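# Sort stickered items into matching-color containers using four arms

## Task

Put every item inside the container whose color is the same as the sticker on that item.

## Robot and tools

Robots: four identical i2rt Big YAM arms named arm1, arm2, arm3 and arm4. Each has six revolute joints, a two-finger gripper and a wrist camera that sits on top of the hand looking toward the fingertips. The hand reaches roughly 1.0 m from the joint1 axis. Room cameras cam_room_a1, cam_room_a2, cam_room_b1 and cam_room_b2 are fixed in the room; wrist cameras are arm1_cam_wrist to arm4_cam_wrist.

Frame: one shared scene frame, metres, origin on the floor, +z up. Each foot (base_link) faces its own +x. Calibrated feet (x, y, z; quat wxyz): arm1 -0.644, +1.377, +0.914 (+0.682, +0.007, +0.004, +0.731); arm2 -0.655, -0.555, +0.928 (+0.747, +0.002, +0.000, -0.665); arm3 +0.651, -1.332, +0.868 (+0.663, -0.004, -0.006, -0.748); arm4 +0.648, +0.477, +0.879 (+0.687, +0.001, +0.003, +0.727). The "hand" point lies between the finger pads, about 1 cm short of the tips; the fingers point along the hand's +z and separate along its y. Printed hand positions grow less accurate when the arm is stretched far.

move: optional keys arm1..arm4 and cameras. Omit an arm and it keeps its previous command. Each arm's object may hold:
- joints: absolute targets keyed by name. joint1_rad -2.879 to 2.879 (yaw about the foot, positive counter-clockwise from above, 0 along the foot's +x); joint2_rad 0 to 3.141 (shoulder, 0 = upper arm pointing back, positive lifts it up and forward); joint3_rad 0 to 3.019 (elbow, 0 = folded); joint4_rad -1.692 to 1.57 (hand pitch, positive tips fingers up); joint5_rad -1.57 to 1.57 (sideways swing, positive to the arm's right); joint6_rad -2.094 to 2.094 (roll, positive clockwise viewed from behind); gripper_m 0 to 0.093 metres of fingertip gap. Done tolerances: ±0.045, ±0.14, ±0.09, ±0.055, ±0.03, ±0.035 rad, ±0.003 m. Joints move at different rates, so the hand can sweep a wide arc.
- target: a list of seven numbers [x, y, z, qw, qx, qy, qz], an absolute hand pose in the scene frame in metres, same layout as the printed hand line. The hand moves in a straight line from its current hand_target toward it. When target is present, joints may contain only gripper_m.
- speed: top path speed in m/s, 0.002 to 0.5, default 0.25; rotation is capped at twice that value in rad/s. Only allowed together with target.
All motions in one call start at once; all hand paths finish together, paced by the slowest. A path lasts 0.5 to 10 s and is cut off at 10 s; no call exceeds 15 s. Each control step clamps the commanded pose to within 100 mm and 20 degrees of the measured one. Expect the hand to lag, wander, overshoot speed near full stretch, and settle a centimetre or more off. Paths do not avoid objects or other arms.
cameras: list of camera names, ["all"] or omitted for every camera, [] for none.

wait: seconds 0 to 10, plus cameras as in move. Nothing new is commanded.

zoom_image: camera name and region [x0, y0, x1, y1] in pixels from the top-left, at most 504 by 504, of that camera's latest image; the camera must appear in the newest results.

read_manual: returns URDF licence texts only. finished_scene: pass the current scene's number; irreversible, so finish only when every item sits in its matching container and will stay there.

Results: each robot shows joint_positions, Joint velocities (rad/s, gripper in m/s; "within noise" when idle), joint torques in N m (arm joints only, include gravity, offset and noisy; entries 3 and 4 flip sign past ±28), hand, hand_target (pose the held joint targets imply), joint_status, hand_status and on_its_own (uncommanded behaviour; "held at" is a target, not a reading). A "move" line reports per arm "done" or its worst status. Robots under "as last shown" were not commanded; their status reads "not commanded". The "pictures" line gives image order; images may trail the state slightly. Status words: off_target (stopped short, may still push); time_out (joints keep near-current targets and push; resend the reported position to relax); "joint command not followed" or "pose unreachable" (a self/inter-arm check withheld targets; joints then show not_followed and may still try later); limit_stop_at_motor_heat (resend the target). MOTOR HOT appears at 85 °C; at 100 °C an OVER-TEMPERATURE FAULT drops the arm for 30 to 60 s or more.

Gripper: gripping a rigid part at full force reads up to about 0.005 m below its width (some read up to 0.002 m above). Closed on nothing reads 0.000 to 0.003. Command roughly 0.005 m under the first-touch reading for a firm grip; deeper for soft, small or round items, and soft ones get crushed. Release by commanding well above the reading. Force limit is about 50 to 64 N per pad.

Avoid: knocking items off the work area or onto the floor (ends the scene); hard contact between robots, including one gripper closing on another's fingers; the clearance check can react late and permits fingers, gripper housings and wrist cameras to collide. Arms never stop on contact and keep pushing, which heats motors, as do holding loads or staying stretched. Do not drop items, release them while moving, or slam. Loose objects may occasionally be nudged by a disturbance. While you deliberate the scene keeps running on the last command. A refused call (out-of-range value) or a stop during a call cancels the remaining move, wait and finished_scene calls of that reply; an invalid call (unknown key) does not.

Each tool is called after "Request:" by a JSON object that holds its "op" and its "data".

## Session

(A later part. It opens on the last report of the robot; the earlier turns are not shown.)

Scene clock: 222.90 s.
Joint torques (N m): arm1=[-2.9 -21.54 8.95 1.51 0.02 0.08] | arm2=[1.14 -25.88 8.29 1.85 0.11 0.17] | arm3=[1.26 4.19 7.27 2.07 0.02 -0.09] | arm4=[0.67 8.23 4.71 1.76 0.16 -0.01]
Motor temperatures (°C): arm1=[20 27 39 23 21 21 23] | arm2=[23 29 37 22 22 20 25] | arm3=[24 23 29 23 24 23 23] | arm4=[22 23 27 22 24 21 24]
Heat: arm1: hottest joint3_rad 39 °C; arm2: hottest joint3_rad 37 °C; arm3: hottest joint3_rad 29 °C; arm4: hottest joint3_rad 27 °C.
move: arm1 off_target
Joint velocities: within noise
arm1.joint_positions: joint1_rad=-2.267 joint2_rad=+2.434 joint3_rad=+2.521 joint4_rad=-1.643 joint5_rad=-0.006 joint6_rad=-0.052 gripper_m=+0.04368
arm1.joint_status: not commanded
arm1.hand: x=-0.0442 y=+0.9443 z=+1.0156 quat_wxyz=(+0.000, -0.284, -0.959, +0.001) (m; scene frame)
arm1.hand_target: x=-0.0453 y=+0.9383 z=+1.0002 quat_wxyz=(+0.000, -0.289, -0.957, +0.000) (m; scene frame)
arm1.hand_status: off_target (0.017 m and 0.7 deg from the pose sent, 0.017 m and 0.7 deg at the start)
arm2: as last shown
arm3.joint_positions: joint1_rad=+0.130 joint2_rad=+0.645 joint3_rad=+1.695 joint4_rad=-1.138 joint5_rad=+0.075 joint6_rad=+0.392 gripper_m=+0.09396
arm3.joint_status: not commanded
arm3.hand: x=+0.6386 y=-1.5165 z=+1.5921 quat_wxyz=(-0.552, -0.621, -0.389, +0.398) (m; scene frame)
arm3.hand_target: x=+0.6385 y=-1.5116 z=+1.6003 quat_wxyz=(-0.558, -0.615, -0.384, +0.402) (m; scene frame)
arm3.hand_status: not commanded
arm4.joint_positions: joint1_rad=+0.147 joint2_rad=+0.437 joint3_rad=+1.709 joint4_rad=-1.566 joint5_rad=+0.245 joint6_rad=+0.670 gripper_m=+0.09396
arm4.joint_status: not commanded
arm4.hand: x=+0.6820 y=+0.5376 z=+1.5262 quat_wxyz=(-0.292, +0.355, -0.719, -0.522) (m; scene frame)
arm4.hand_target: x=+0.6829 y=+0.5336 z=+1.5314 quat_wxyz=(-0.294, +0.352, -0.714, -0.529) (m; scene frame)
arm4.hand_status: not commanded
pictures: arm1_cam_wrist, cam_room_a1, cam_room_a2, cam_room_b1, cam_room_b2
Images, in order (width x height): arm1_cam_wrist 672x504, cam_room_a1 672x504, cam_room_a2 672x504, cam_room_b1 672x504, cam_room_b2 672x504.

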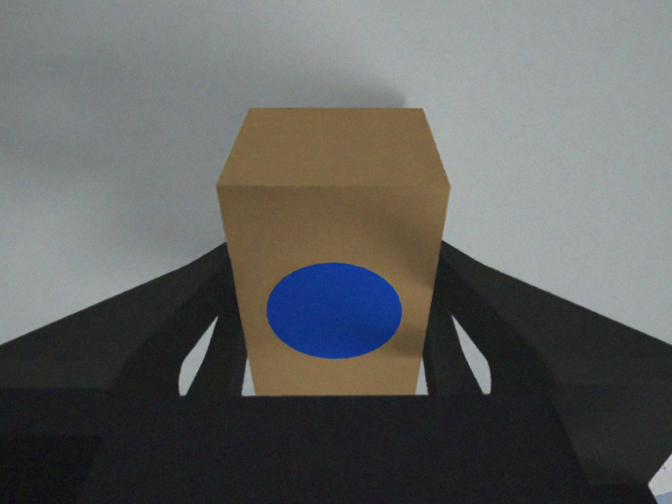

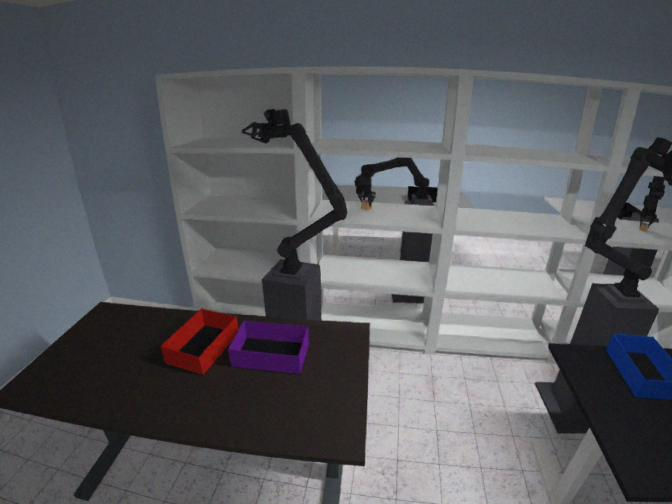

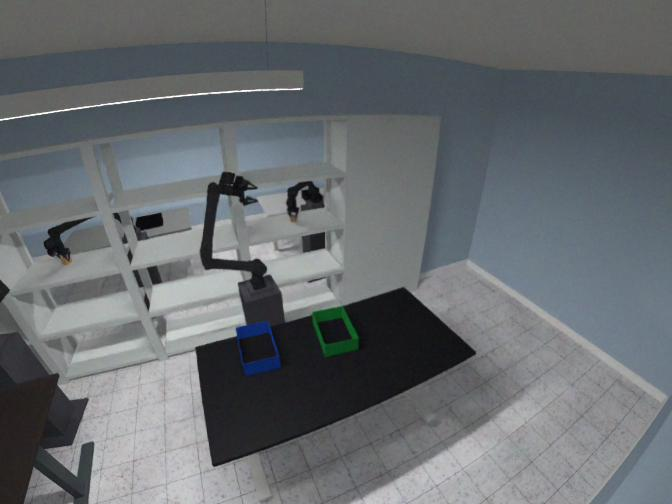

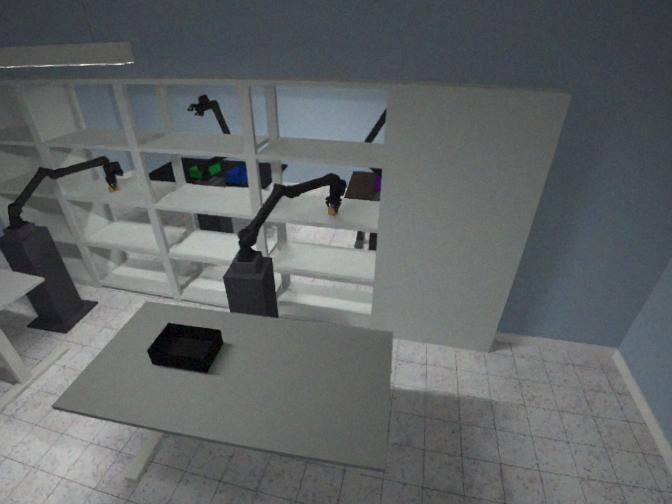

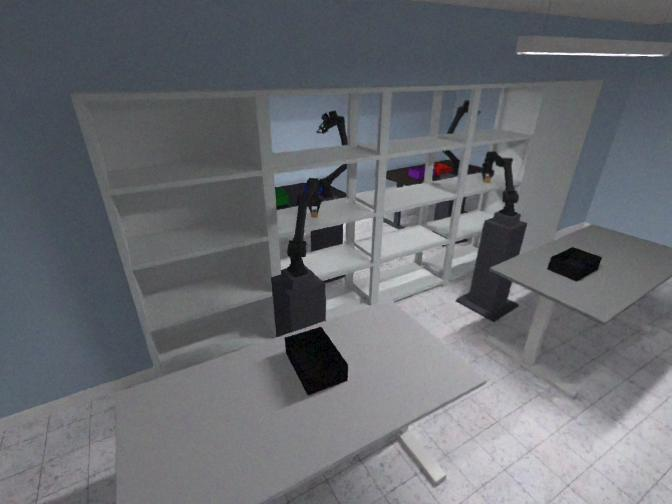

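Request:
{"op": "move", "data": {"arm1": {"target": [-0.045, 0.938, 1.011, 0, 0.2894, 0.9572, 0], "speed": 0.03}, "arm2": {"target": [-0.055, -0.971, 1.017, 0, 0.236, 0.9718, 0], "speed": 0.03}, "cameras": ["arm1_cam_wrist","arm2_cam_wrist"]}}

Request:
{"op": "move", "data": {"arm1": {"joints": {"gripper_m": 0.075}}, "arm2": {"joints": {"gripper_m": 0.083}}, "cameras": ["arm1_cam_wrist","arm2_cam_wrist"]}}

Scene clock: 229.37 s.
Joint torques (N m): arm1=[-2.43 -21.25 12.14 0.44 -0.01 0.06] | arm2=[1.03 -25.88 11.14 0.51 0.11 0.18] | arm3=[1.14 4.25 7.21 2.03 0.03 -0.09] | arm4=[0.85 8.35 4.86 1.57 0.12 0.01]
Motor temperatures (°C): arm1=[20 27 38 23 21 21 23] | arm2=[23 29 36 22 22 20 25] | arm3=[24 23 29 23 24 23 23] | arm4=[22 23 27 22 24 21 24]
Heat: arm1: hottest joint3_rad 38 °C; arm2: hottest joint3_rad 36 °C; arm3: hottest joint3_rad 29 °C; arm4: hottest joint3_rad 27 °C.
move: arm1 done; arm2 done
Joint velocities: within noise
arm1.joint_positions: joint1_rad=-2.267 joint2_rad=+2.434 joint3_rad=+2.521 joint4_rad=-1.643 joint5_rad=-0.006 joint6_rad=-0.052 gripper_m=+0.04368
arm1.joint_status: not commanded
arm1.hand: x=-0.0443 y=+0.9444 z=+1.0156 quat_wxyz=(+0.000, -0.284, -0.959, +0.000) (m; scene frame)
arm1.hand_target: x=-0.0451 y=+0.9382 z=+1.0110 quat_wxyz=(+0.000, -0.289, -0.957, +0.000) (m; scene frame)
arm1.hand_status: done (0.008 m and 0.7 deg from the pose sent, 0.008 m and 0.7 deg at the start)
arm2.joint_positions: joint1_rad=+0.847 joint2_rad=+2.386 joint3_rad=+2.397 joint4_rad=-1.565 joint5_rad=+0.000 joint6_rad=-0.139 gripper_m=+0.05292
arm2.joint_status: not commanded
arm2.hand: x=-0.0560 y=-0.9727 z=+1.0271 quat_wxyz=(-0.008, -0.232, -0.973, +0.001) (m; scene frame)
arm2.hand_target: x=-0.0551 y=-0.9710 z=+1.0172 quat_wxyz=(+0.000, -0.236, -0.972, +0.000) (m; scene frame)
arm2.hand_status: done (0.010 m and 1.1 deg from the pose sent, 0.010 m and 1.1 deg at the start)
arm3, arm4: as last shown
pictures: arm1_cam_wrist, arm2_cam_wrist
Images, in order (width x height): arm1_cam_wrist 672x504, arm2_cam_wrist 672x504.

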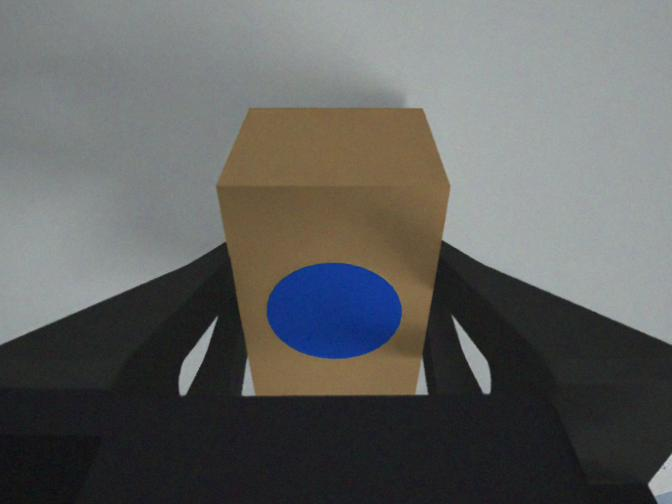

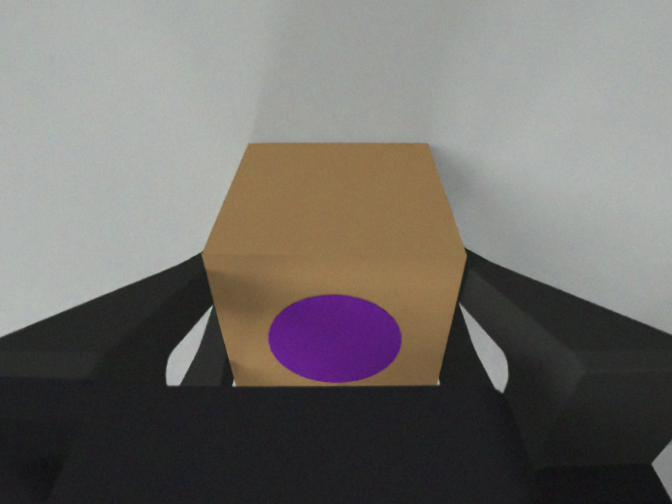

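Scene clock: 229.90 s.
Joint torques (N m): arm1=[-2.14 -21.95 12.21 0.42 -0.06 0.07] | arm2=[1.08 -25.93 11.08 0.51 0.12 0.18] | arm3=[1.32 4.13 7.21 2.07 0.01 -0.09] | arm4=[0.79 8.18 4.77 1.54 0.17 -0.01]
Motor temperatures (°C): arm1=[20 27 38 23 21 21 23] | arm2=[23 29 36 22 22 20 25] | arm3=[24 23 29 23 24 23 23] | arm4=[22 23 27 22 24 21 24]
Heat: arm1: hottest joint3_rad 38 °C; arm2: hottest joint3_rad 36 °C; arm3: hottest joint3_rad 29 °C; arm4: hottest joint3_rad 27 °C.
move: arm1 done; arm2 done
Joint velocities: within noise
arm1.joint_positions: joint1_rad=-2.267 joint2_rad=+2.438 joint3_rad=+2.521 joint4_rad=-1.643 joint5_rad=-0.006 joint6_rad=-0.052 gripper_m=+0.07496
arm1.joint_status: all done
arm1.hand: x=-0.0444 y=+0.9445 z=+1.0128 quat_wxyz=(+0.002, -0.284, -0.959, +0.000) (m; scene frame)
arm1.hand_target: x=-0.0451 y=+0.9382 z=+1.0109 quat_wxyz=(+0.000, -0.289, -0.957, +0.000) (m; scene frame)
arm1.hand_status: not commanded
arm2.joint_positions: joint1_rad=+0.847 joint2_rad=+2.386 joint3_rad=+2.397 joint4_rad=-1.565 joint5_rad=+0.000 joint6_rad=-0.139 gripper_m=+0.08294
arm2.joint_status: all done
arm2.hand: x=-0.0560 y=-0.9727 z=+1.0271 quat_wxyz=(-0.008, -0.232, -0.973, +0.001) (m; scene frame)
arm2.hand_target: x=-0.0551 y=-0.9710 z=+1.0172 quat_wxyz=(+0.000, -0.236, -0.972, +0.000) (m; scene frame)
arm2.hand_status: not commanded
arm3, arm4: as last shown
pictures: arm1_cam_wrist, arm2_cam_wrist
Images, in order (width x height): arm1_cam_wrist 672x504, arm2_cam_wrist 672x504.

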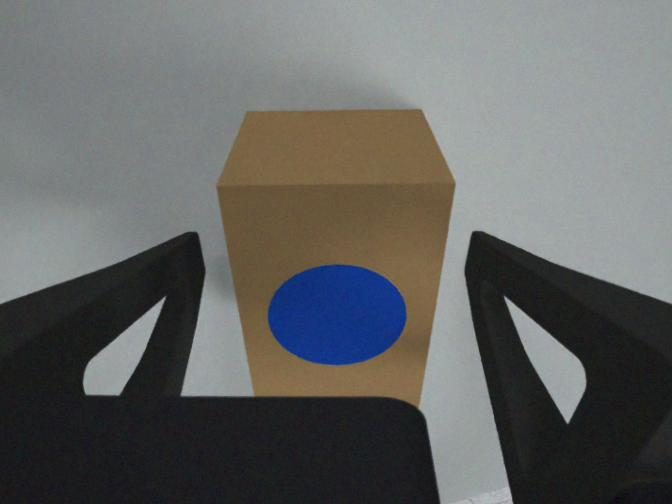

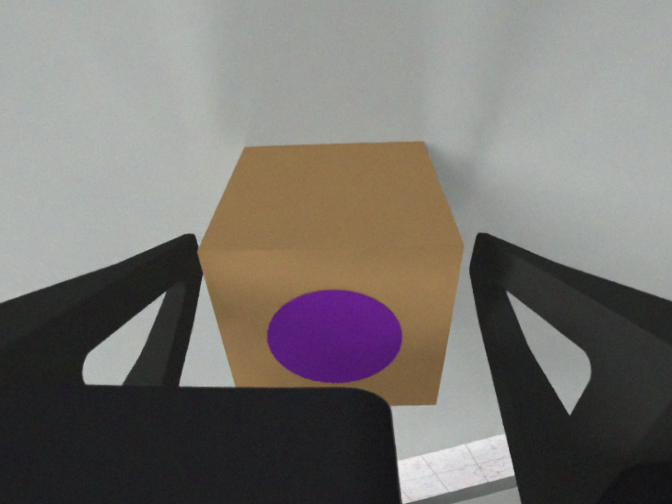

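Request:
{"op": "move", "data": {"arm1": {"target": [-0.045, 0.942, 1.1, 0, 0.2894, 0.9572, 0], "speed": 0.08, "joints": {"gripper_m": 0.085}}, "arm2": {"target": [-0.058, -0.971, 1.105, 0, 0.236, 0.9718, 0], "speed": 0.08, "joints": {"gripper_m": 0.091}}, "cameras": ["arm1_cam_wrist","arm2_cam_wrist"]}}

Scene clock: 241.43 s.
Joint torques (N m): arm1=[-2.43 -24.35 15.45 0.09 -0.03 0.14] | arm2=[0.91 -27.63 14.94 0.23 0.11 0.16] | arm3=[1.38 4.31 7.23 2.06 0.02 -0.09] | arm4=[0.97 8.59 4.68 1.62 0.15 0]
Motor temperatures (°C): arm1=[20 29 38 23 21 21 22] | arm2=[23 29 37 22 22 20 24] | arm3=[24 23 29 23 24 23 23] | arm4=[22 23 27 22 24 21 24]
Heat: arm1: hottest joint3_rad 38 °C; arm2: hottest joint3_rad 37 °C; arm3: hottest joint3_rad 29 °C; arm4: hottest joint3_rad 27 °C.
move: arm1 off_target; arm2 off_target
Joint velocities: within noise
arm1.joint_positions: joint1_rad=-2.267 joint2_rad=+2.371 joint3_rad=+2.532 joint4_rad=-1.685 joint5_rad=-0.006 joint6_rad=-0.052 gripper_m=+0.08494
arm1.joint_status: all done
arm1.hand: x=-0.0504 y=+0.9493 z=+1.0649 quat_wxyz=(-0.015, -0.284, -0.959, +0.006) (m; scene frame)
arm1.hand_target: x=-0.0468 y=+0.9434 z=+1.0992 quat_wxyz=(-0.045, -0.289, -0.956, +0.016) (m; scene frame)
arm1.hand_status: off_target (0.036 m and 2.0 deg from the pose sent, 0.087 m and 0.7 deg at the start; a joint's target at an end of its range on 44 of 52 steps)
arm2.joint_positions: joint1_rad=+0.847 joint2_rad=+2.346 joint3_rad=+2.463 joint4_rad=-1.670 joint5_rad=+0.000 joint6_rad=-0.139 gripper_m=+0.09090
arm2.joint_status: all done
arm2.hand: x=-0.0650 y=-0.9667 z=+1.0805 quat_wxyz=(-0.009, -0.232, -0.973, +0.002) (m; scene frame)
arm2.hand_target: x=-0.0592 y=-0.9701 z=+1.1045 quat_wxyz=(-0.030, -0.236, -0.971, +0.011) (m; scene frame)
arm2.hand_status: off_target (0.026 m and 1.2 deg from the pose sent, 0.078 m and 1.1 deg at the start; a joint's target at an end of its range on 34 of 52 steps)
arm3, arm4: as last shown
pictures: arm1_cam_wrist, arm2_cam_wrist
Images, in order (width x height): arm1_cam_wrist 672x504, arm2_cam_wrist 672x504.

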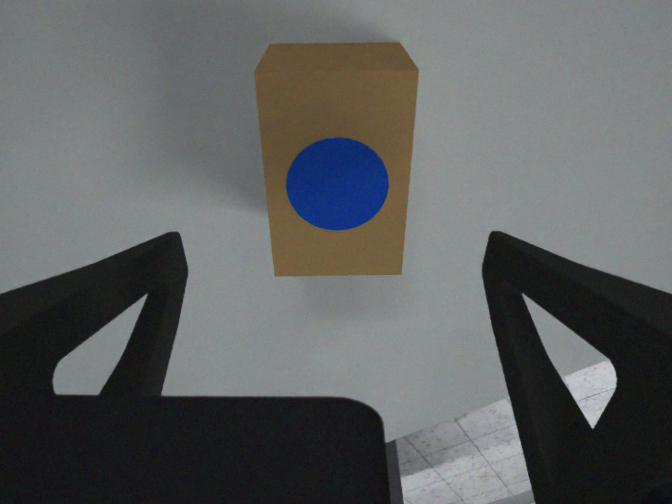

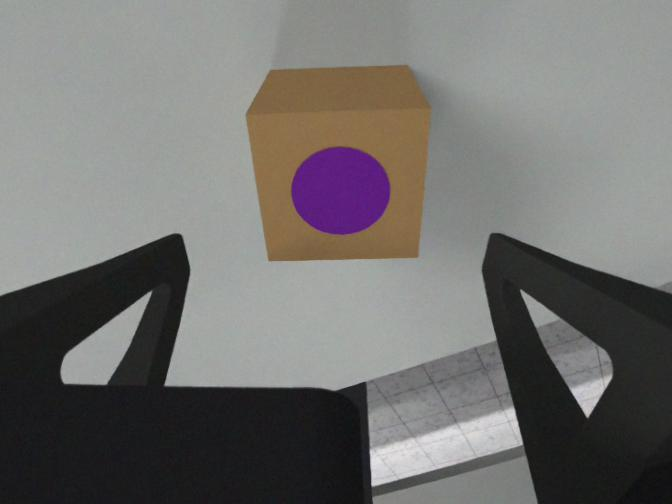

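Request:
{"op": "move", "data": {"arm1": {"target": [-0.16, 1.028, 1.11, 0, 0.2894, 0.9572, 0], "speed": 0.12}, "arm2": {"target": [-0.165, -0.897, 1.11, 0, 0.236, 0.9718, 0], "speed": 0.12}, "cameras": ["arm1_cam_wrist","arm2_cam_wrist"]}}

Scene clock: 267.53 s.
Joint torques (N m): arm1=[-1.79 -17.96 10.39 0.84 -0.03 0.14] | arm2=[0.91 -22.48 9.21 1.26 0.11 0.16] | arm3=[1.26 4.13 7.23 2.04 0.01 -0.1] | arm4=[0.91 8.88 4.82 1.65 0.17 0]
Motor temperatures (°C): arm1=[20 28 38 23 21 21 22] | arm2=[23 31 39 22 22 20 24] | arm3=[24 23 29 23 24 23 23] | arm4=[22 23 27 22 24 21 24]
Heat: arm1: hottest joint3_rad 38 °C; arm2: hottest joint3_rad 39 °C; arm3: hottest joint3_rad 29 °C; arm4: hottest joint3_rad 27 °C.
move: arm1 off_target; arm2 done
Joint velocities: within noise
arm1.joint_positions: joint1_rad=-2.267 joint2_rad=+1.918 joint3_rad=+1.857 joint4_rad=-1.526 joint5_rad=-0.006 joint6_rad=-0.051 gripper_m=+0.08494
arm1.joint_status: not commanded
arm1.hand: x=-0.1613 y=+1.0299 z=+1.0997 quat_wxyz=(+0.015, -0.284, -0.959, -0.005) (m; scene frame)
arm1.hand_target: x=-0.1600 y=+1.0281 z=+1.1101 quat_wxyz=(+0.000, -0.289, -0.957, +0.000) (m; scene frame)
arm1.hand_status: off_target (0.011 m and 1.9 deg from the pose sent, 0.142 m and 2.0 deg at the start)
arm2.joint_positions: joint1_rad=+0.847 joint2_rad=+1.933 joint3_rad=+1.850 joint4_rad=-1.496 joint5_rad=+0.000 joint6_rad=-0.139 gripper_m=+0.09090
arm2.joint_status: not commanded
arm2.hand: x=-0.1644 y=-0.8977 z=+1.1113 quat_wxyz=(+0.003, -0.232, -0.973, -0.003) (m; scene frame)
arm2.hand_target: x=-0.1650 y=-0.8970 z=+1.1100 quat_wxyz=(+0.000, -0.236, -0.972, +0.000) (m; scene frame)
arm2.hand_status: done (0.002 m and 0.7 deg from the pose sent, 0.125 m and 1.2 deg at the start)
arm3, arm4: as last shown
pictures: arm1_cam_wrist, arm2_cam_wrist
Images, in order (width x height): arm1_cam_wrist 672x504, arm2_cam_wrist 672x504.

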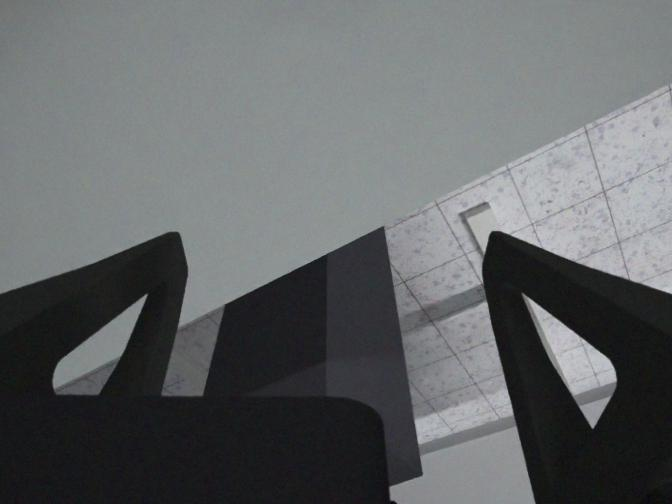

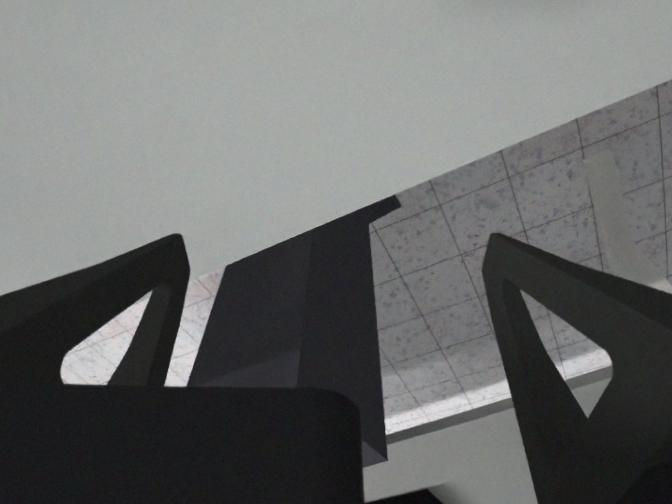

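Request:
{"op": "move", "data": {"arm1": {"target": [-0.30, 1.129, 1.14, 0, 0.2894, 0.9572, 0], "speed": 0.15}, "arm2": {"target": [-0.305, -0.799, 1.14, 0, 0.236, 0.9718, 0], "speed": 0.15}, "arm3": {"joints": {"joint5_rad": 0, "joint6_rad": 0, "joint2_rad": 0.7, "joint3_rad": 1.1, "joint4_rad": -1.1}}, "arm4": {"joints": {"joint5_rad": 0, "joint6_rad": 0, "joint2_rad": 0.7, "joint3_rad": 1.1, "joint4_rad": -1.1}}, "cameras": ["cam_room_a1","cam_room_a2"]}}

Scene clock: 273.67 s.
Joint torques (N m): arm1=[-2.61 -9.41 10.44 0.58 -0.02 0.11] | arm2=[1.14 -13.92 9.32 1.07 0.11 0.18] | arm3=[1.26 -1.85 9.25 1.8 -0.06 -0.13] | arm4=[0.91 -1.67 9.78 1.87 -0.06 -0.11]
Motor temperatures (°C): arm1=[20 28 38 23 21 21 22] | arm2=[23 31 38 22 22 20 24] | arm3=[24 23 29 23 24 23 23] | arm4=[22 23 27 22 24 21 24]
Heat: arm1: hottest joint3_rad 38 °C; arm2: hottest joint3_rad 38 °C; arm3: hottest joint3_rad 29 °C; arm4: hottest joint3_rad 27 °C.
move: arm1 done; arm2 done; arm3 done; arm4 done
Joint velocities: within noise
arm1.joint_positions: joint1_rad=-2.267 joint2_rad=+1.438 joint3_rad=+1.335 joint4_rad=-1.465 joint5_rad=-0.006 joint6_rad=-0.050 gripper_m=+0.08494
arm1.joint_status: not commanded
arm1.hand: x=-0.3000 y=+1.1308 z=+1.1376 quat_wxyz=(+0.006, -0.285, -0.959, -0.001) (m; scene frame)
arm1.hand_target: x=-0.3000 y=+1.1290 z=+1.1401 quat_wxyz=(+0.000, -0.289, -0.957, +0.000) (m; scene frame)
arm1.hand_status: done (0.003 m and 0.9 deg from the pose sent, 0.175 m and 1.9 deg at the start)
arm2.joint_positions: joint1_rad=+0.847 joint2_rad=+1.463 joint3_rad=+1.328 joint4_rad=-1.431 joint5_rad=+0.000 joint6_rad=-0.139 gripper_m=+0.09090
arm2.joint_status: not commanded
arm2.hand: x=-0.3040 y=-0.8008 z=+1.1450 quat_wxyz=(-0.003, -0.232, -0.973, -0.001) (m; scene frame)
arm2.hand_target: x=-0.3050 y=-0.7990 z=+1.1400 quat_wxyz=(+0.000, -0.236, -0.972, +0.000) (m; scene frame)
arm2.hand_status: done (0.005 m and 0.6 deg from the pose sent, 0.174 m and 0.7 deg at the start)
arm3.joint_positions: joint1_rad=+0.130 joint2_rad=+0.705 joint3_rad=+1.100 joint4_rad=-1.106 joint5_rad=+0.002 joint6_rad=+0.008 gripper_m=+0.09397
arm3.joint_status: all done
arm3.hand: x=+0.6526 y=-1.6421 z=+1.2861 quat_wxyz=(-0.301, -0.641, -0.641, +0.297) (m; scene frame)
arm3.hand_target: x=+0.6530 y=-1.6417 z=+1.2887 quat_wxyz=(-0.304, -0.636, -0.642, +0.301) (m; scene frame)
arm3.hand_status: not commanded
arm4.joint_positions: joint1_rad=+0.147 joint2_rad=+0.698 joint3_rad=+1.087 joint4_rad=-1.118 joint5_rad=+0.004 joint6_rad=+0.014 gripper_m=+0.09397
arm4.joint_status: all done
arm4.hand: x=+0.5877 y=+0.7846 z=+1.2854 quat_wxyz=(-0.255, +0.703, -0.583, -0.318) (m; scene frame)
arm4.hand_target: x=+0.5864 y=+0.7882 z=+1.2949 quat_wxyz=(-0.264, +0.703, -0.574, -0.328) (m; scene frame)
arm4.hand_status: not commanded
pictures: cam_room_a1, cam_room_a2
Images, in order (width x height): cam_room_a1 672x504, cam_room_a2 672x504.

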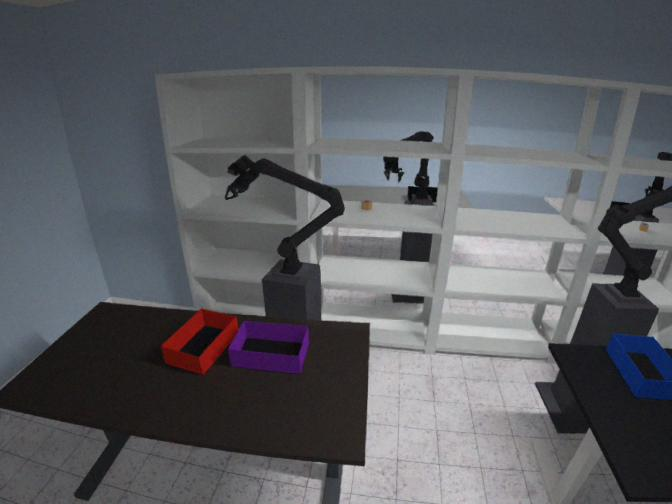

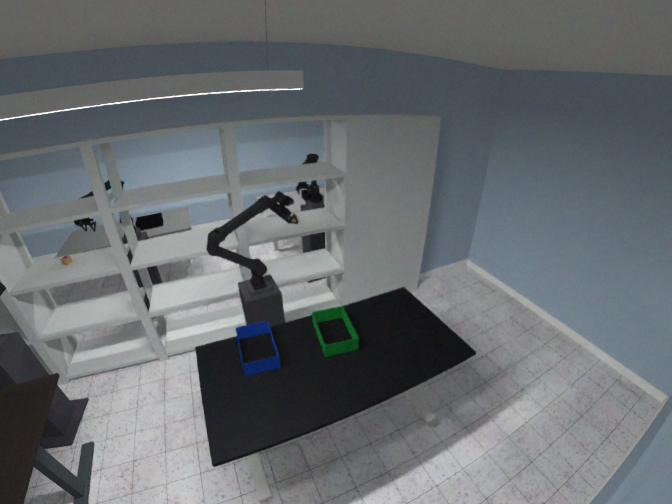

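Request:
{"op": "move", "data": {"arm1": {"joints": {"joint2_rad": 0.75, "joint3_rad": 1.0, "joint4_rad": -0.8, "joint5_rad": 0, "joint6_rad": 0}}, "arm2": {"joints": {"joint2_rad": 0.75, "joint3_rad": 1.0, "joint4_rad": -0.8, "joint5_rad": 0, "joint6_rad": 0}}, "arm3": {"joints": {"joint1_rad": -1.927}}, "arm4": {"joints": {"joint1_rad": 0.927}}, "cameras": ["arm3_cam_wrist","arm4_cam_wrist"]}}

Scene clock: 281.90 s.
Joint torques (N m): arm1=[-2.32 -0.03 11.89 2.4 0.15 0.09] | arm2=[1.03 -2.96 10.69 3.23 -0.04 0.23] | arm3=[0.67 -2.61 9.29 1.77 -0.06 -0.11] | arm4=[0.62 -1.38 9.72 1.78 0.04 -0.07]
Motor temperatures (°C): arm1=[20 28 38 23 21 21 22] | arm2=[23 30 37 22 22 20 23] | arm3=[24 23 29 23 24 23 23] | arm4=[22 23 27 22 24 21 24]
Heat: arm1: hottest joint3_rad 38 °C; arm2: hottest joint3_rad 37 °C; arm3: hottest joint3_rad 29 °C; arm4: hottest joint3_rad 27 °C.
move: arm1 done; arm2 done; arm3 done; arm4 done
Joint velocities: within noise
arm1.joint_positions: joint1_rad=-2.267 joint2_rad=+0.745 joint3_rad=+0.999 joint4_rad=-0.820 joint5_rad=-0.002 joint6_rad=-0.009 gripper_m=+0.08494
arm1.joint_status: all done
arm1.hand: x=-0.3407 y=+1.1609 z=+1.3100 quat_wxyz=(-0.451, -0.266, -0.839, +0.151) (m; scene frame)
arm1.hand_target: x=-0.3384 y=+1.1571 z=+1.3129 quat_wxyz=(-0.457, -0.270, -0.833, +0.153) (m; scene frame)
arm1.hand_status: not commanded
arm2.joint_positions: joint1_rad=+0.847 joint2_rad=+0.741 joint3_rad=+1.012 joint4_rad=-0.819 joint5_rad=+0.000 joint6_rad=-0.015 gripper_m=+0.09090
arm2.joint_status: all done
arm2.hand: x=-0.3554 y=-0.7660 z=+1.3380 quat_wxyz=(-0.466, -0.255, -0.834, +0.148) (m; scene frame)
arm2.hand_target: x=-0.3509 y=-0.7675 z=+1.3322 quat_wxyz=(-0.467, -0.260, -0.833, +0.144) (m; scene frame)
arm2.hand_status: not commanded
arm3.joint_positions: joint1_rad=-1.917 joint2_rad=+0.705 joint3_rad=+1.100 joint4_rad=-1.106 joint5_rad=+0.002 joint6_rad=+0.006 gripper_m=+0.09399
arm3.joint_status: all done
arm3.hand: x=+0.3685 y=-1.1828 z=+1.2795 quat_wxyz=(+0.090, -0.884, +0.216, +0.404) (m; scene frame)
arm3.hand_target: x=+0.3701 y=-1.1805 z=+1.2820 quat_wxyz=(+0.094, -0.882, +0.217, +0.408) (m; scene frame)
arm3.hand_status: not commanded
arm4.joint_positions: joint1_rad=+0.925 joint2_rad=+0.698 joint3_rad=+1.087 joint4_rad=-1.118 joint5_rad=+0.001 joint6_rad=+0.013 gripper_m=+0.09398
arm4.joint_status: all done
arm4.hand: x=+0.3907 y=+0.6528 z=+1.2867 quat_wxyz=(-0.114, +0.871, -0.272, -0.393) (m; scene frame)
arm4.hand_target: x=+0.3871 y=+0.6542 z=+1.2963 quat_wxyz=(-0.120, +0.867, -0.263, -0.405) (m; scene frame)
arm4.hand_status: not commanded
pictures: arm3_cam_wrist, arm4_cam_wrist
Images, in order (width x height): arm3_cam_wrist 672x504, arm4_cam_wrist 672x504.

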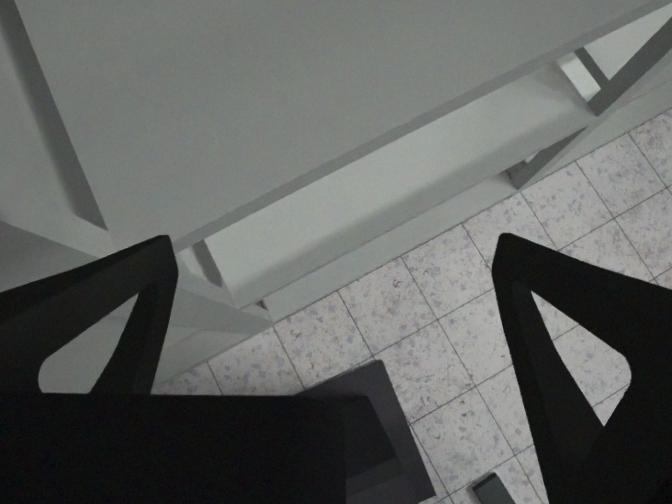

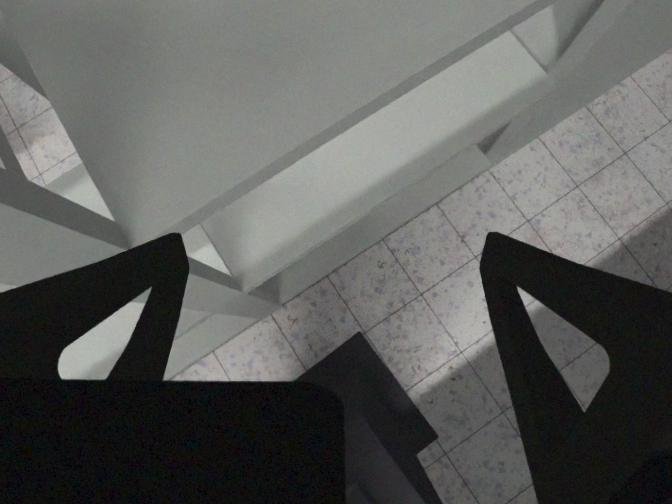

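Request:
{"op": "move", "data": {"arm3": {"target": [0.276, -1.142, 1.16, 0.07683, -0.91881, 0.22313, 0.31637], "speed": 0.15}, "arm4": {"target": [0.275, 0.729, 1.16, 0.09424, -0.90504, 0.27368, 0.31163], "speed": 0.15}, "cameras": []}}

Request:
{"op": "move", "data": {"arm3": {"target": [0.018, -1.011, 1.14, 0.07683, -0.91881, 0.22313, 0.31637], "speed": 0.15}, "arm4": {"target": [0.027, 0.8975, 1.14, 0.09424, -0.90504, 0.27368, 0.31163], "speed": 0.15}, "cameras": ["arm3_cam_wrist","arm4_cam_wrist"]}}

Scene clock: 304.23 s.
Joint torques (N m): arm1=[-2.61 -0.56 11.86 2.36 0.06 0.09] | arm2=[0.91 -3.02 10.7 3.21 -0.05 0.21] | arm3=[2.49 -7.88 9.16 1.88 0.13 0.03] | arm4=[1.03 -8.12 10.09 1.57 0.21 -0.11]
Motor temperatures (°C): arm1=[20 27 38 23 21 21 22] | arm2=[23 28 37 22 22 20 23] | arm3=[24 23 30 23 24 23 23] | arm4=[22 22 29 22 24 21 24]
Heat: arm1: hottest joint3_rad 38 °C; arm2: hottest joint3_rad 37 °C; arm3: hottest joint3_rad 30 °C; arm4: hottest joint3_rad 29 °C.
move: arm3 done; arm4 off_target
Joint velocities: within noise
arm1, arm2: as last shown
arm2.hand: x=-0.3554 y=-0.7660 z=+1.3380 quat_wxyz=(-0.466, -0.256, -0.834, +0.148) (m; scene frame)
arm3.joint_positions: joint1_rad=-1.913 joint2_rad=+1.026 joint3_rad=+1.027 joint4_rad=-0.912 joint5_rad=+0.024 joint6_rad=+0.008 gripper_m=+0.09399
arm3.joint_status: not commanded
arm3.hand: x=+0.2802 y=-1.1376 z=+1.1601 quat_wxyz=(+0.078, -0.920, +0.227, +0.311) (m; scene frame)
arm3.hand_target: x=+0.2760 y=-1.1420 z=+1.1601 quat_wxyz=(+0.077, -0.919, +0.223, +0.316) (m; scene frame)
arm3.hand_status: done (0.006 m and 0.8 deg from the pose sent, 0.156 m and 10.9 deg at the start)
arm4.joint_positions: joint1_rad=+0.925 joint2_rad=+1.119 joint3_rad=+1.036 joint4_rad=-0.857 joint5_rad=+0.001 joint6_rad=+0.011 gripper_m=+0.09398
arm4.joint_status: not commanded
arm4.hand: x=+0.2811 y=+0.7253 z=+1.1506 quat_wxyz=(-0.087, +0.907, -0.282, -0.299) (m; scene frame)
arm4.hand_target: x=+0.2752 y=+0.7289 z=+1.1601 quat_wxyz=(-0.094, +0.905, -0.274, -0.312) (m; scene frame)
arm4.hand_status: off_target (0.012 m and 2.0 deg from the pose sent, 0.188 m and 10.4 deg at the start)
pictures: none
No camera images: "cameras" was empty.

Scene clock: 306.87 s.
Joint torques (N m): arm1=[-2.67 -0.09 11.82 2.47 0.1 0.12] | arm2=[1.03 -2.96 10.7 3.25 -0.04 0.22] | arm3=[1.73 -20.13 14.3 0.87 -0.08 -0.06] | arm4=[0.79 -20.84 13.01 0.57 0.11 -0.1]
Motor temperatures (°C): arm1=[20 27 38 23 21 21 22] | arm2=[23 28 37 22 22 20 23] | arm3=[24 23 30 23 24 23 23] | arm4=[22 22 30 22 24 21 24]
Heat: arm1: hottest joint3_rad 38 °C; arm2: hottest joint3_rad 37 °C; arm3: hottest joint3_rad 30 °C; arm4: hottest joint3_rad 30 °C.
move: arm3 off_target; arm4 off_target
Joint velocities: within noise
arm1, arm2: as last shown
arm3.joint_positions: joint1_rad=-1.913 joint2_rad=+1.785 joint3_rad=+1.697 joint4_rad=-0.854 joint5_rad=+0.023 joint6_rad=+0.008 gripper_m=+0.09399
arm3.joint_status: not commanded
arm3.hand: x=+0.0318 y=-1.0145 z=+1.1160 quat_wxyz=(+0.074, -0.925, +0.227, +0.297) (m; scene frame)
arm3.hand_target: x=+0.0193 y=-1.0116 z=+1.1399 quat_wxyz=(+0.077, -0.919, +0.223, +0.317) (m; scene frame)
arm3.hand_status: off_target (0.028 m and 2.4 deg from the pose sent, 0.292 m and 0.8 deg at the start)
arm4.joint_positions: joint1_rad=+0.925 joint2_rad=+1.902 joint3_rad=+1.842 joint4_rad=-0.873 joint5_rad=+0.001 joint6_rad=+0.007 gripper_m=+0.09398
arm4.joint_status: not commanded
arm4.hand: x=+0.0368 y=+0.8886 z=+1.1266 quat_wxyz=(-0.088, +0.907, -0.280, -0.302) (m; scene frame)
arm4.hand_target: x=+0.0278 y=+0.8970 z=+1.1399 quat_wxyz=(-0.095, +0.905, -0.274, -0.312) (m; scene frame)
arm4.hand_status: off_target (0.019 m and 1.5 deg from the pose sent, 0.307 m and 2.0 deg at the start)
pictures: arm3_cam_wrist, arm4_cam_wrist
Images, in order (width x height): arm3_cam_wrist 672x504, arm4_cam_wrist 672x504.

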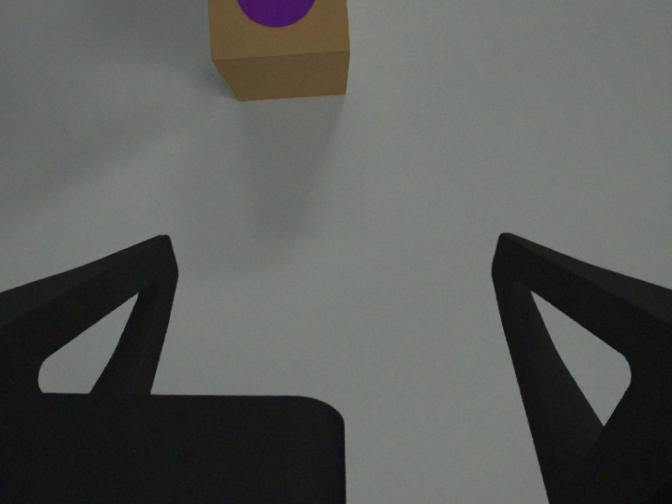

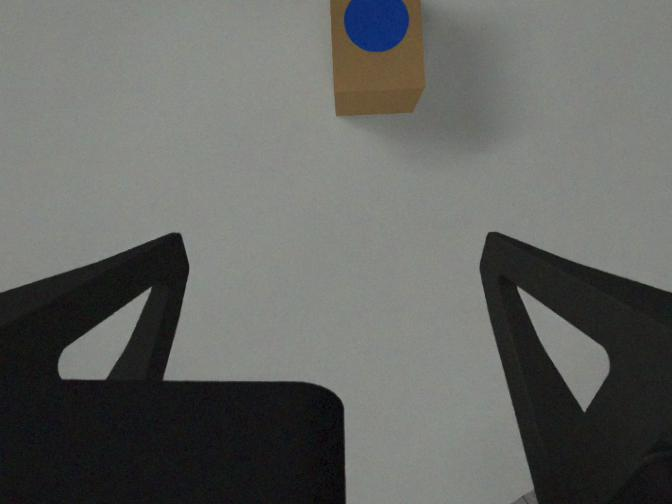

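Request:
{"op": "move", "data": {"arm3": {"target": [-0.030, -1.0085, 1.138, 0.07047, -0.92311, 0.20465, 0.31785], "speed": 0.1}, "arm4": {"target": [-0.0025, 0.942, 1.127, 0.08837, -0.91002, 0.25665, 0.31335], "speed": 0.1}, "cameras": ["arm3_cam_wrist","arm4_cam_wrist"]}}

Scene clock: 335.47 s.
Joint torques (N m): arm1=[-1.9 -0.38 11.9 2.35 0.08 0.12] | arm2=[1.03 -3.02 10.71 3.26 -0.04 0.21] | arm3=[2.32 -21.95 14.38 0.92 -0.06 -0.12] | arm4=[0.44 -23 13.01 0.58 -0.06 -0.1]
Motor temperatures (°C): arm1=[20 26 38 23 21 21 22] | arm2=[23 27 37 23 22 20 23] | arm3=[24 25 31 23 24 23 23] | arm4=[22 25 37 22 24 21 24]
Heat: arm1: hottest joint3_rad 38 °C; arm2: hottest joint3_rad 37 °C; arm3: hottest joint3_rad 31 °C; arm4: hottest joint3_rad 37 °C.
move: arm3 off_target; arm4 off_target
Joint velocities: within noise
arm1, arm2: as last shown
arm1.joint_positions: joint1_rad=-2.267 joint2_rad=+0.745 joint3_rad=+0.999 joint4_rad=-0.820 joint5_rad=-0.002 joint6_rad=-0.008 gripper_m=+0.08494
arm1.hand_target: x=-0.3384 y=+1.1571 z=+1.3129 quat_wxyz=(-0.458, -0.270, -0.833, +0.153) (m; scene frame)
arm3.joint_positions: joint1_rad=-1.898 joint2_rad=+1.911 joint3_rad=+1.877 joint4_rad=-0.907 joint5_rad=+0.012 joint6_rad=+0.001 gripper_m=+0.09399
arm3.joint_status: not commanded
arm3.hand: x=-0.0142 y=-1.0062 z=+1.1155 quat_wxyz=(+0.068, -0.927, +0.215, +0.299) (m; scene frame)
arm3.hand_target: x=-0.0287 y=-1.0091 z=+1.1380 quat_wxyz=(+0.071, -0.923, +0.205, +0.318) (m; scene frame)
arm3.hand_status: off_target (0.028 m and 2.6 deg from the pose sent, 0.066 m and 3.6 deg at the start)
arm4.joint_positions: joint1_rad=+0.888 joint2_rad=+2.060 joint3_rad=+2.059 joint4_rad=-0.931 joint5_rad=-0.039 joint6_rad=-0.050 gripper_m=+0.09398
arm4.joint_status: not commanded
arm4.hand: x=+0.0067 y=+0.9350 z=+1.1161 quat_wxyz=(-0.084, +0.911, -0.264, -0.304) (m; scene frame)
arm4.hand_target: x=-0.0018 y=+0.9415 z=+1.1269 quat_wxyz=(-0.089, +0.910, -0.257, -0.314) (m; scene frame)
arm4.hand_status: off_target (0.016 m and 1.5 deg from the pose sent, 0.066 m and 3.0 deg at the start)
pictures: arm3_cam_wrist, arm4_cam_wrist
Images, in order (width x height): arm3_cam_wrist 672x504, arm4_cam_wrist 672x504.

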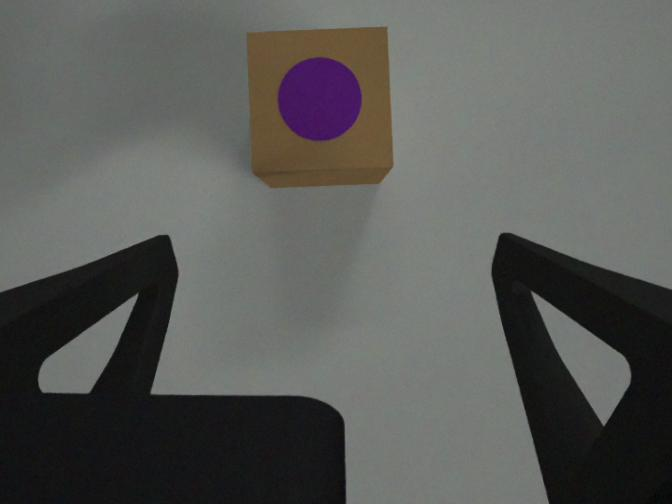

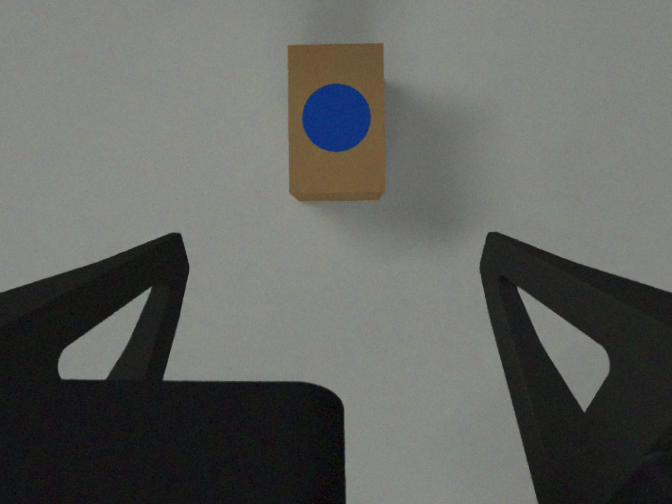

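Request:
{"op": "move", "data": {"arm3": {"target": [-0.086, -0.986, 1.06, 0.06491, -0.92653, 0.18851, 0.31903], "speed": 0.08}, "arm4": {"target": [-0.0535, 0.9725, 1.046, 0.08837, -0.91002, 0.25665, 0.31335], "speed": 0.08}, "cameras": ["arm3_cam_wrist","arm4_cam_wrist"]}}

Scene clock: 350.70 s.
Joint torques (N m): arm1=[-2.37 0.62 12.01 2.43 0.11 0.11] | arm2=[1.03 -2.96 10.74 3.23 -0.04 0.21] | arm3=[2.2 -24.64 14.22 1.72 -0.08 -0.12] | arm4=[1.55 -25.11 13 1.4 0.06 -0.02]
Motor temperatures (°C): arm1=[20 25 38 23 21 21 22] | arm2=[23 26 36 23 22 20 23] | arm3=[24 26 32 23 24 23 23] | arm4=[22 26 41 22 24 21 24]
Heat: arm1: hottest joint3_rad 38 °C; arm2: hottest joint3_rad 36 °C; arm3: hottest joint3_rad 32 °C; arm4: hottest joint3_rad 41 °C.
move: arm3 off_target; arm4 off_target
Joint velocities: within noise
arm1, arm2: as last shown
arm3.joint_positions: joint1_rad=-1.898 joint2_rad=+2.107 joint3_rad=+1.988 joint4_rad=-0.842 joint5_rad=-0.011 joint6_rad=-0.028 gripper_m=+0.09399
arm3.joint_status: not commanded
arm3.hand: x=-0.0654 y=-0.9869 z=+1.0367 quat_wxyz=(+0.060, -0.934, +0.199, +0.291) (m; scene frame)
arm3.hand_target: x=-0.0841 y=-0.9869 z=+1.0603 quat_wxyz=(+0.065, -0.926, +0.189, +0.319) (m; scene frame)
arm3.hand_status: off_target (0.031 m and 3.6 deg from the pose sent, 0.093 m and 3.9 deg at the start)
arm4.joint_positions: joint1_rad=+0.888 joint2_rad=+2.272 joint3_rad=+2.222 joint4_rad=-0.900 joint5_rad=-0.039 joint6_rad=-0.051 gripper_m=+0.09398
arm4.joint_status: not commanded
arm4.hand: x=-0.0376 y=+0.9666 z=+1.0379 quat_wxyz=(-0.081, +0.914, -0.265, -0.296) (m; scene frame)
arm4.hand_target: x=-0.0523 y=+0.9716 z=+1.0462 quat_wxyz=(-0.089, +0.910, -0.257, -0.314) (m; scene frame)
arm4.hand_status: off_target (0.019 m and 2.4 deg from the pose sent, 0.100 m and 1.5 deg at the start)
pictures: arm3_cam_wrist, arm4_cam_wrist
Images, in order (width x height): arm3_cam_wrist 672x504, arm4_cam_wrist 672x504.

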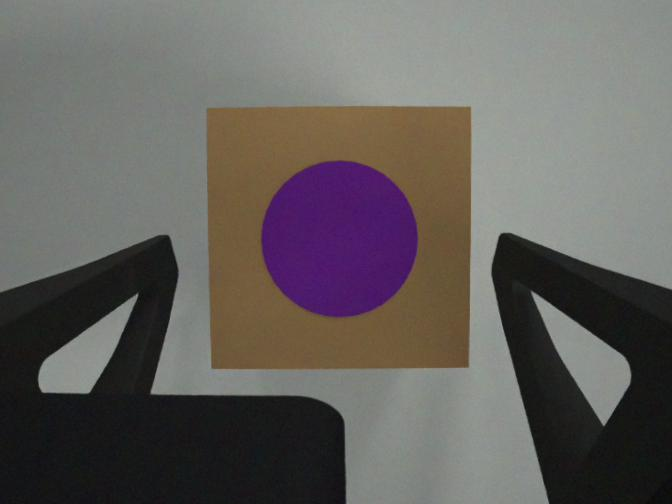

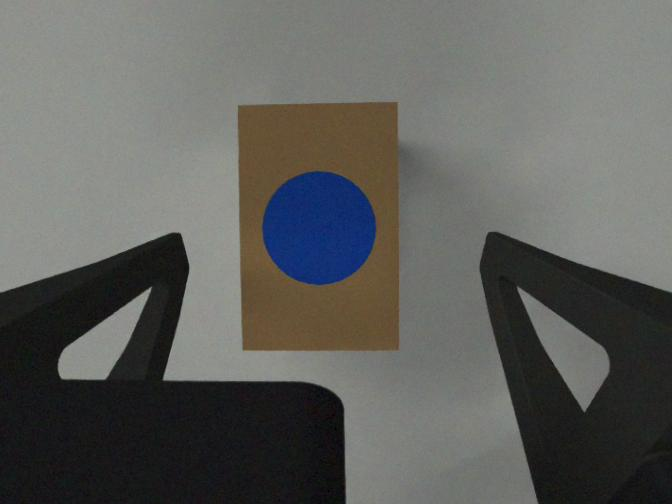

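Request:
{"op": "move", "data": {"arm3": {"joints": {"gripper_m": 0.062}}, "arm4": {"joints": {"gripper_m": 0.055}}, "cameras": ["arm3_cam_wrist","arm4_cam_wrist"]}}

Request:
{"op": "move", "data": {"arm3": {"joints": {"gripper_m": 0.047}}, "arm4": {"joints": {"gripper_m": 0.037}}, "cameras": ["arm3_cam_wrist","arm4_cam_wrist"]}}

Scene clock: 364.40 s.
Joint torques (N m): arm1=[-2.14 0.32 11.81 2.44 0.07 0.12] | arm2=[1.14 -2.9 10.7 3.28 -0.04 0.21] | arm3=[2.08 -24.7 14.23 1.7 -0.09 -0.12] | arm4=[1.38 -25.47 13.09 1.42 0.05 -0.04]
Motor temperatures (°C): arm1=[20 25 38 23 21 21 22] | arm2=[23 26 36 23 22 20 23] | arm3=[24 27 33 23 24 23 23] | arm4=[22 28 43 22 24 21 24]
Heat: arm1: hottest joint3_rad 38 °C; arm2: hottest joint3_rad 36 °C; arm3: hottest joint3_rad 33 °C; arm4: hottest joint3_rad 43 °C.
move: arm3 done; arm4 done
Joint velocities: within noise
arm1, arm2: as last shown
arm3.joint_positions: joint1_rad=-1.898 joint2_rad=+2.107 joint3_rad=+1.988 joint4_rad=-0.842 joint5_rad=-0.011 joint6_rad=-0.029 gripper_m=+0.06207
arm3.joint_status: all done
arm3.hand: x=-0.0654 y=-0.9869 z=+1.0367 quat_wxyz=(+0.060, -0.934, +0.199, +0.291) (m; scene frame)
arm3.hand_target: x=-0.0841 y=-0.9869 z=+1.0603 quat_wxyz=(+0.065, -0.926, +0.189, +0.319) (m; scene frame)
arm3.hand_status: not commanded
arm4.joint_positions: joint1_rad=+0.888 joint2_rad=+2.272 joint3_rad=+2.222 joint4_rad=-0.900 joint5_rad=-0.039 joint6_rad=-0.051 gripper_m=+0.05511
arm4.joint_status: all done
arm4.hand: x=-0.0376 y=+0.9666 z=+1.0379 quat_wxyz=(-0.081, +0.914, -0.265, -0.296) (m; scene frame)
arm4.hand_target: x=-0.0523 y=+0.9716 z=+1.0462 quat_wxyz=(-0.089, +0.910, -0.257, -0.314) (m; scene frame)
arm4.hand_status: not commanded
pictures: arm3_cam_wrist, arm4_cam_wrist
Images, in order (width x height): arm3_cam_wrist 672x504, arm4_cam_wrist 672x504.

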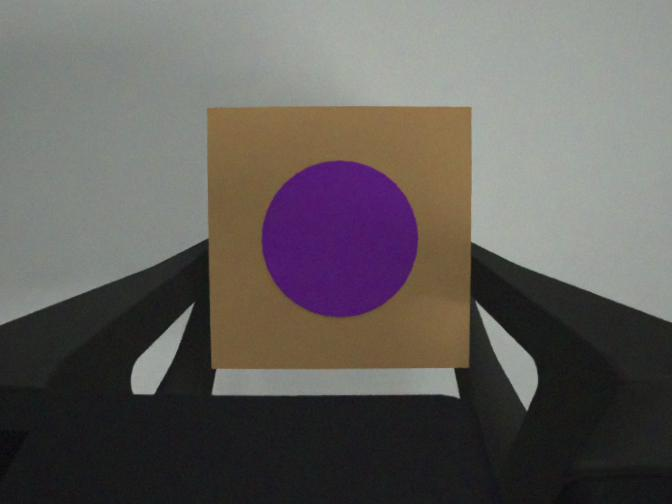

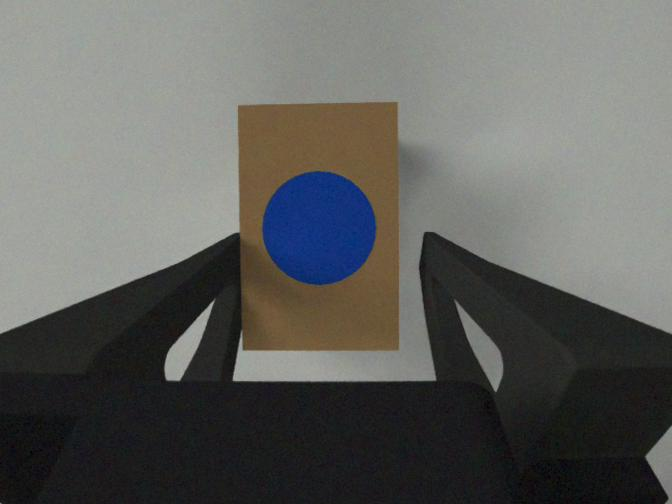

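Scene clock: 364.87 s.
Joint torques (N m): arm1=[-1.79 -0.26 12.04 2.43 0.1 0.14] | arm2=[0.91 -2.96 10.73 3.25 -0.04 0.21] | arm3=[2.2 -24.7 14.23 1.69 -0.09 -0.12] | arm4=[1.38 -25 13.15 1.32 0.08 -0.05]
Motor temperatures (°C): arm1=[20 25 38 23 21 21 22] | arm2=[23 26 36 23 22 20 23] | arm3=[24 27 33 23 24 23 23] | arm4=[22 28 43 22 24 21 24]
Heat: arm1: hottest joint3_rad 38 °C; arm2: hottest joint3_rad 36 °C; arm3: hottest joint3_rad 33 °C; arm4: hottest joint3_rad 43 °C.
move: arm3 off_target; arm4 off_target
Joint velocities: within noise
arm1, arm2: as last shown
arm3.joint_positions: joint1_rad=-1.898 joint2_rad=+2.107 joint3_rad=+1.988 joint4_rad=-0.842 joint5_rad=-0.011 joint6_rad=-0.029 gripper_m=+0.05283
arm3.joint_status: gripper_m off_target (ended at +0.05286, target +0.04700)
arm3.hand: x=-0.0654 y=-0.9869 z=+1.0367 quat_wxyz=(+0.060, -0.934, +0.199, +0.291) (m; scene frame)
arm3.hand_target: x=-0.0841 y=-0.9869 z=+1.0603 quat_wxyz=(+0.065, -0.926, +0.189, +0.319) (m; scene frame)
arm3.hand_status: not commanded
arm4.joint_positions: joint1_rad=+0.888 joint2_rad=+2.272 joint3_rad=+2.222 joint4_rad=-0.900 joint5_rad=-0.039 joint6_rad=-0.051 gripper_m=+0.04369
arm4.joint_status: gripper_m off_target (ended at +0.04371, target +0.03700)
arm4.hand: x=-0.0376 y=+0.9666 z=+1.0379 quat_wxyz=(-0.081, +0.914, -0.265, -0.296) (m; scene frame)
arm4.hand_target: x=-0.0523 y=+0.9716 z=+1.0462 quat_wxyz=(-0.089, +0.910, -0.257, -0.314) (m; scene frame)
arm4.hand_status: not commanded
pictures: arm3_cam_wrist, arm4_cam_wrist
Images, in order (width x height): arm3_cam_wrist 672x504, arm4_cam_wrist 672x504.

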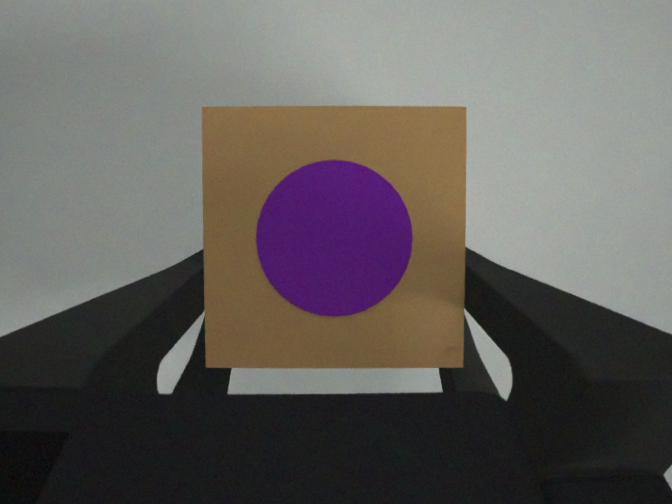

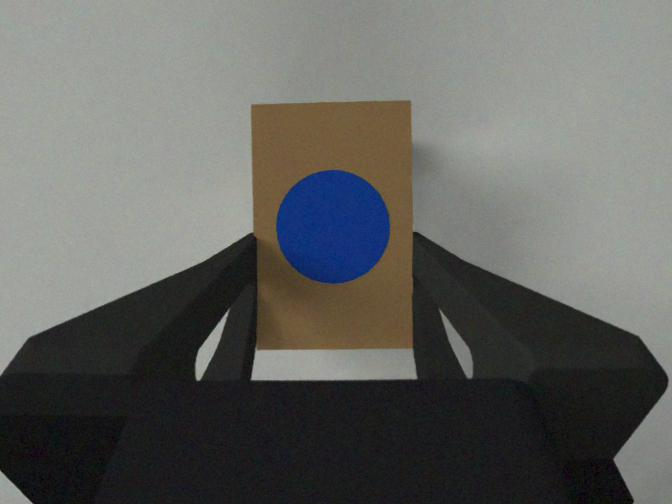

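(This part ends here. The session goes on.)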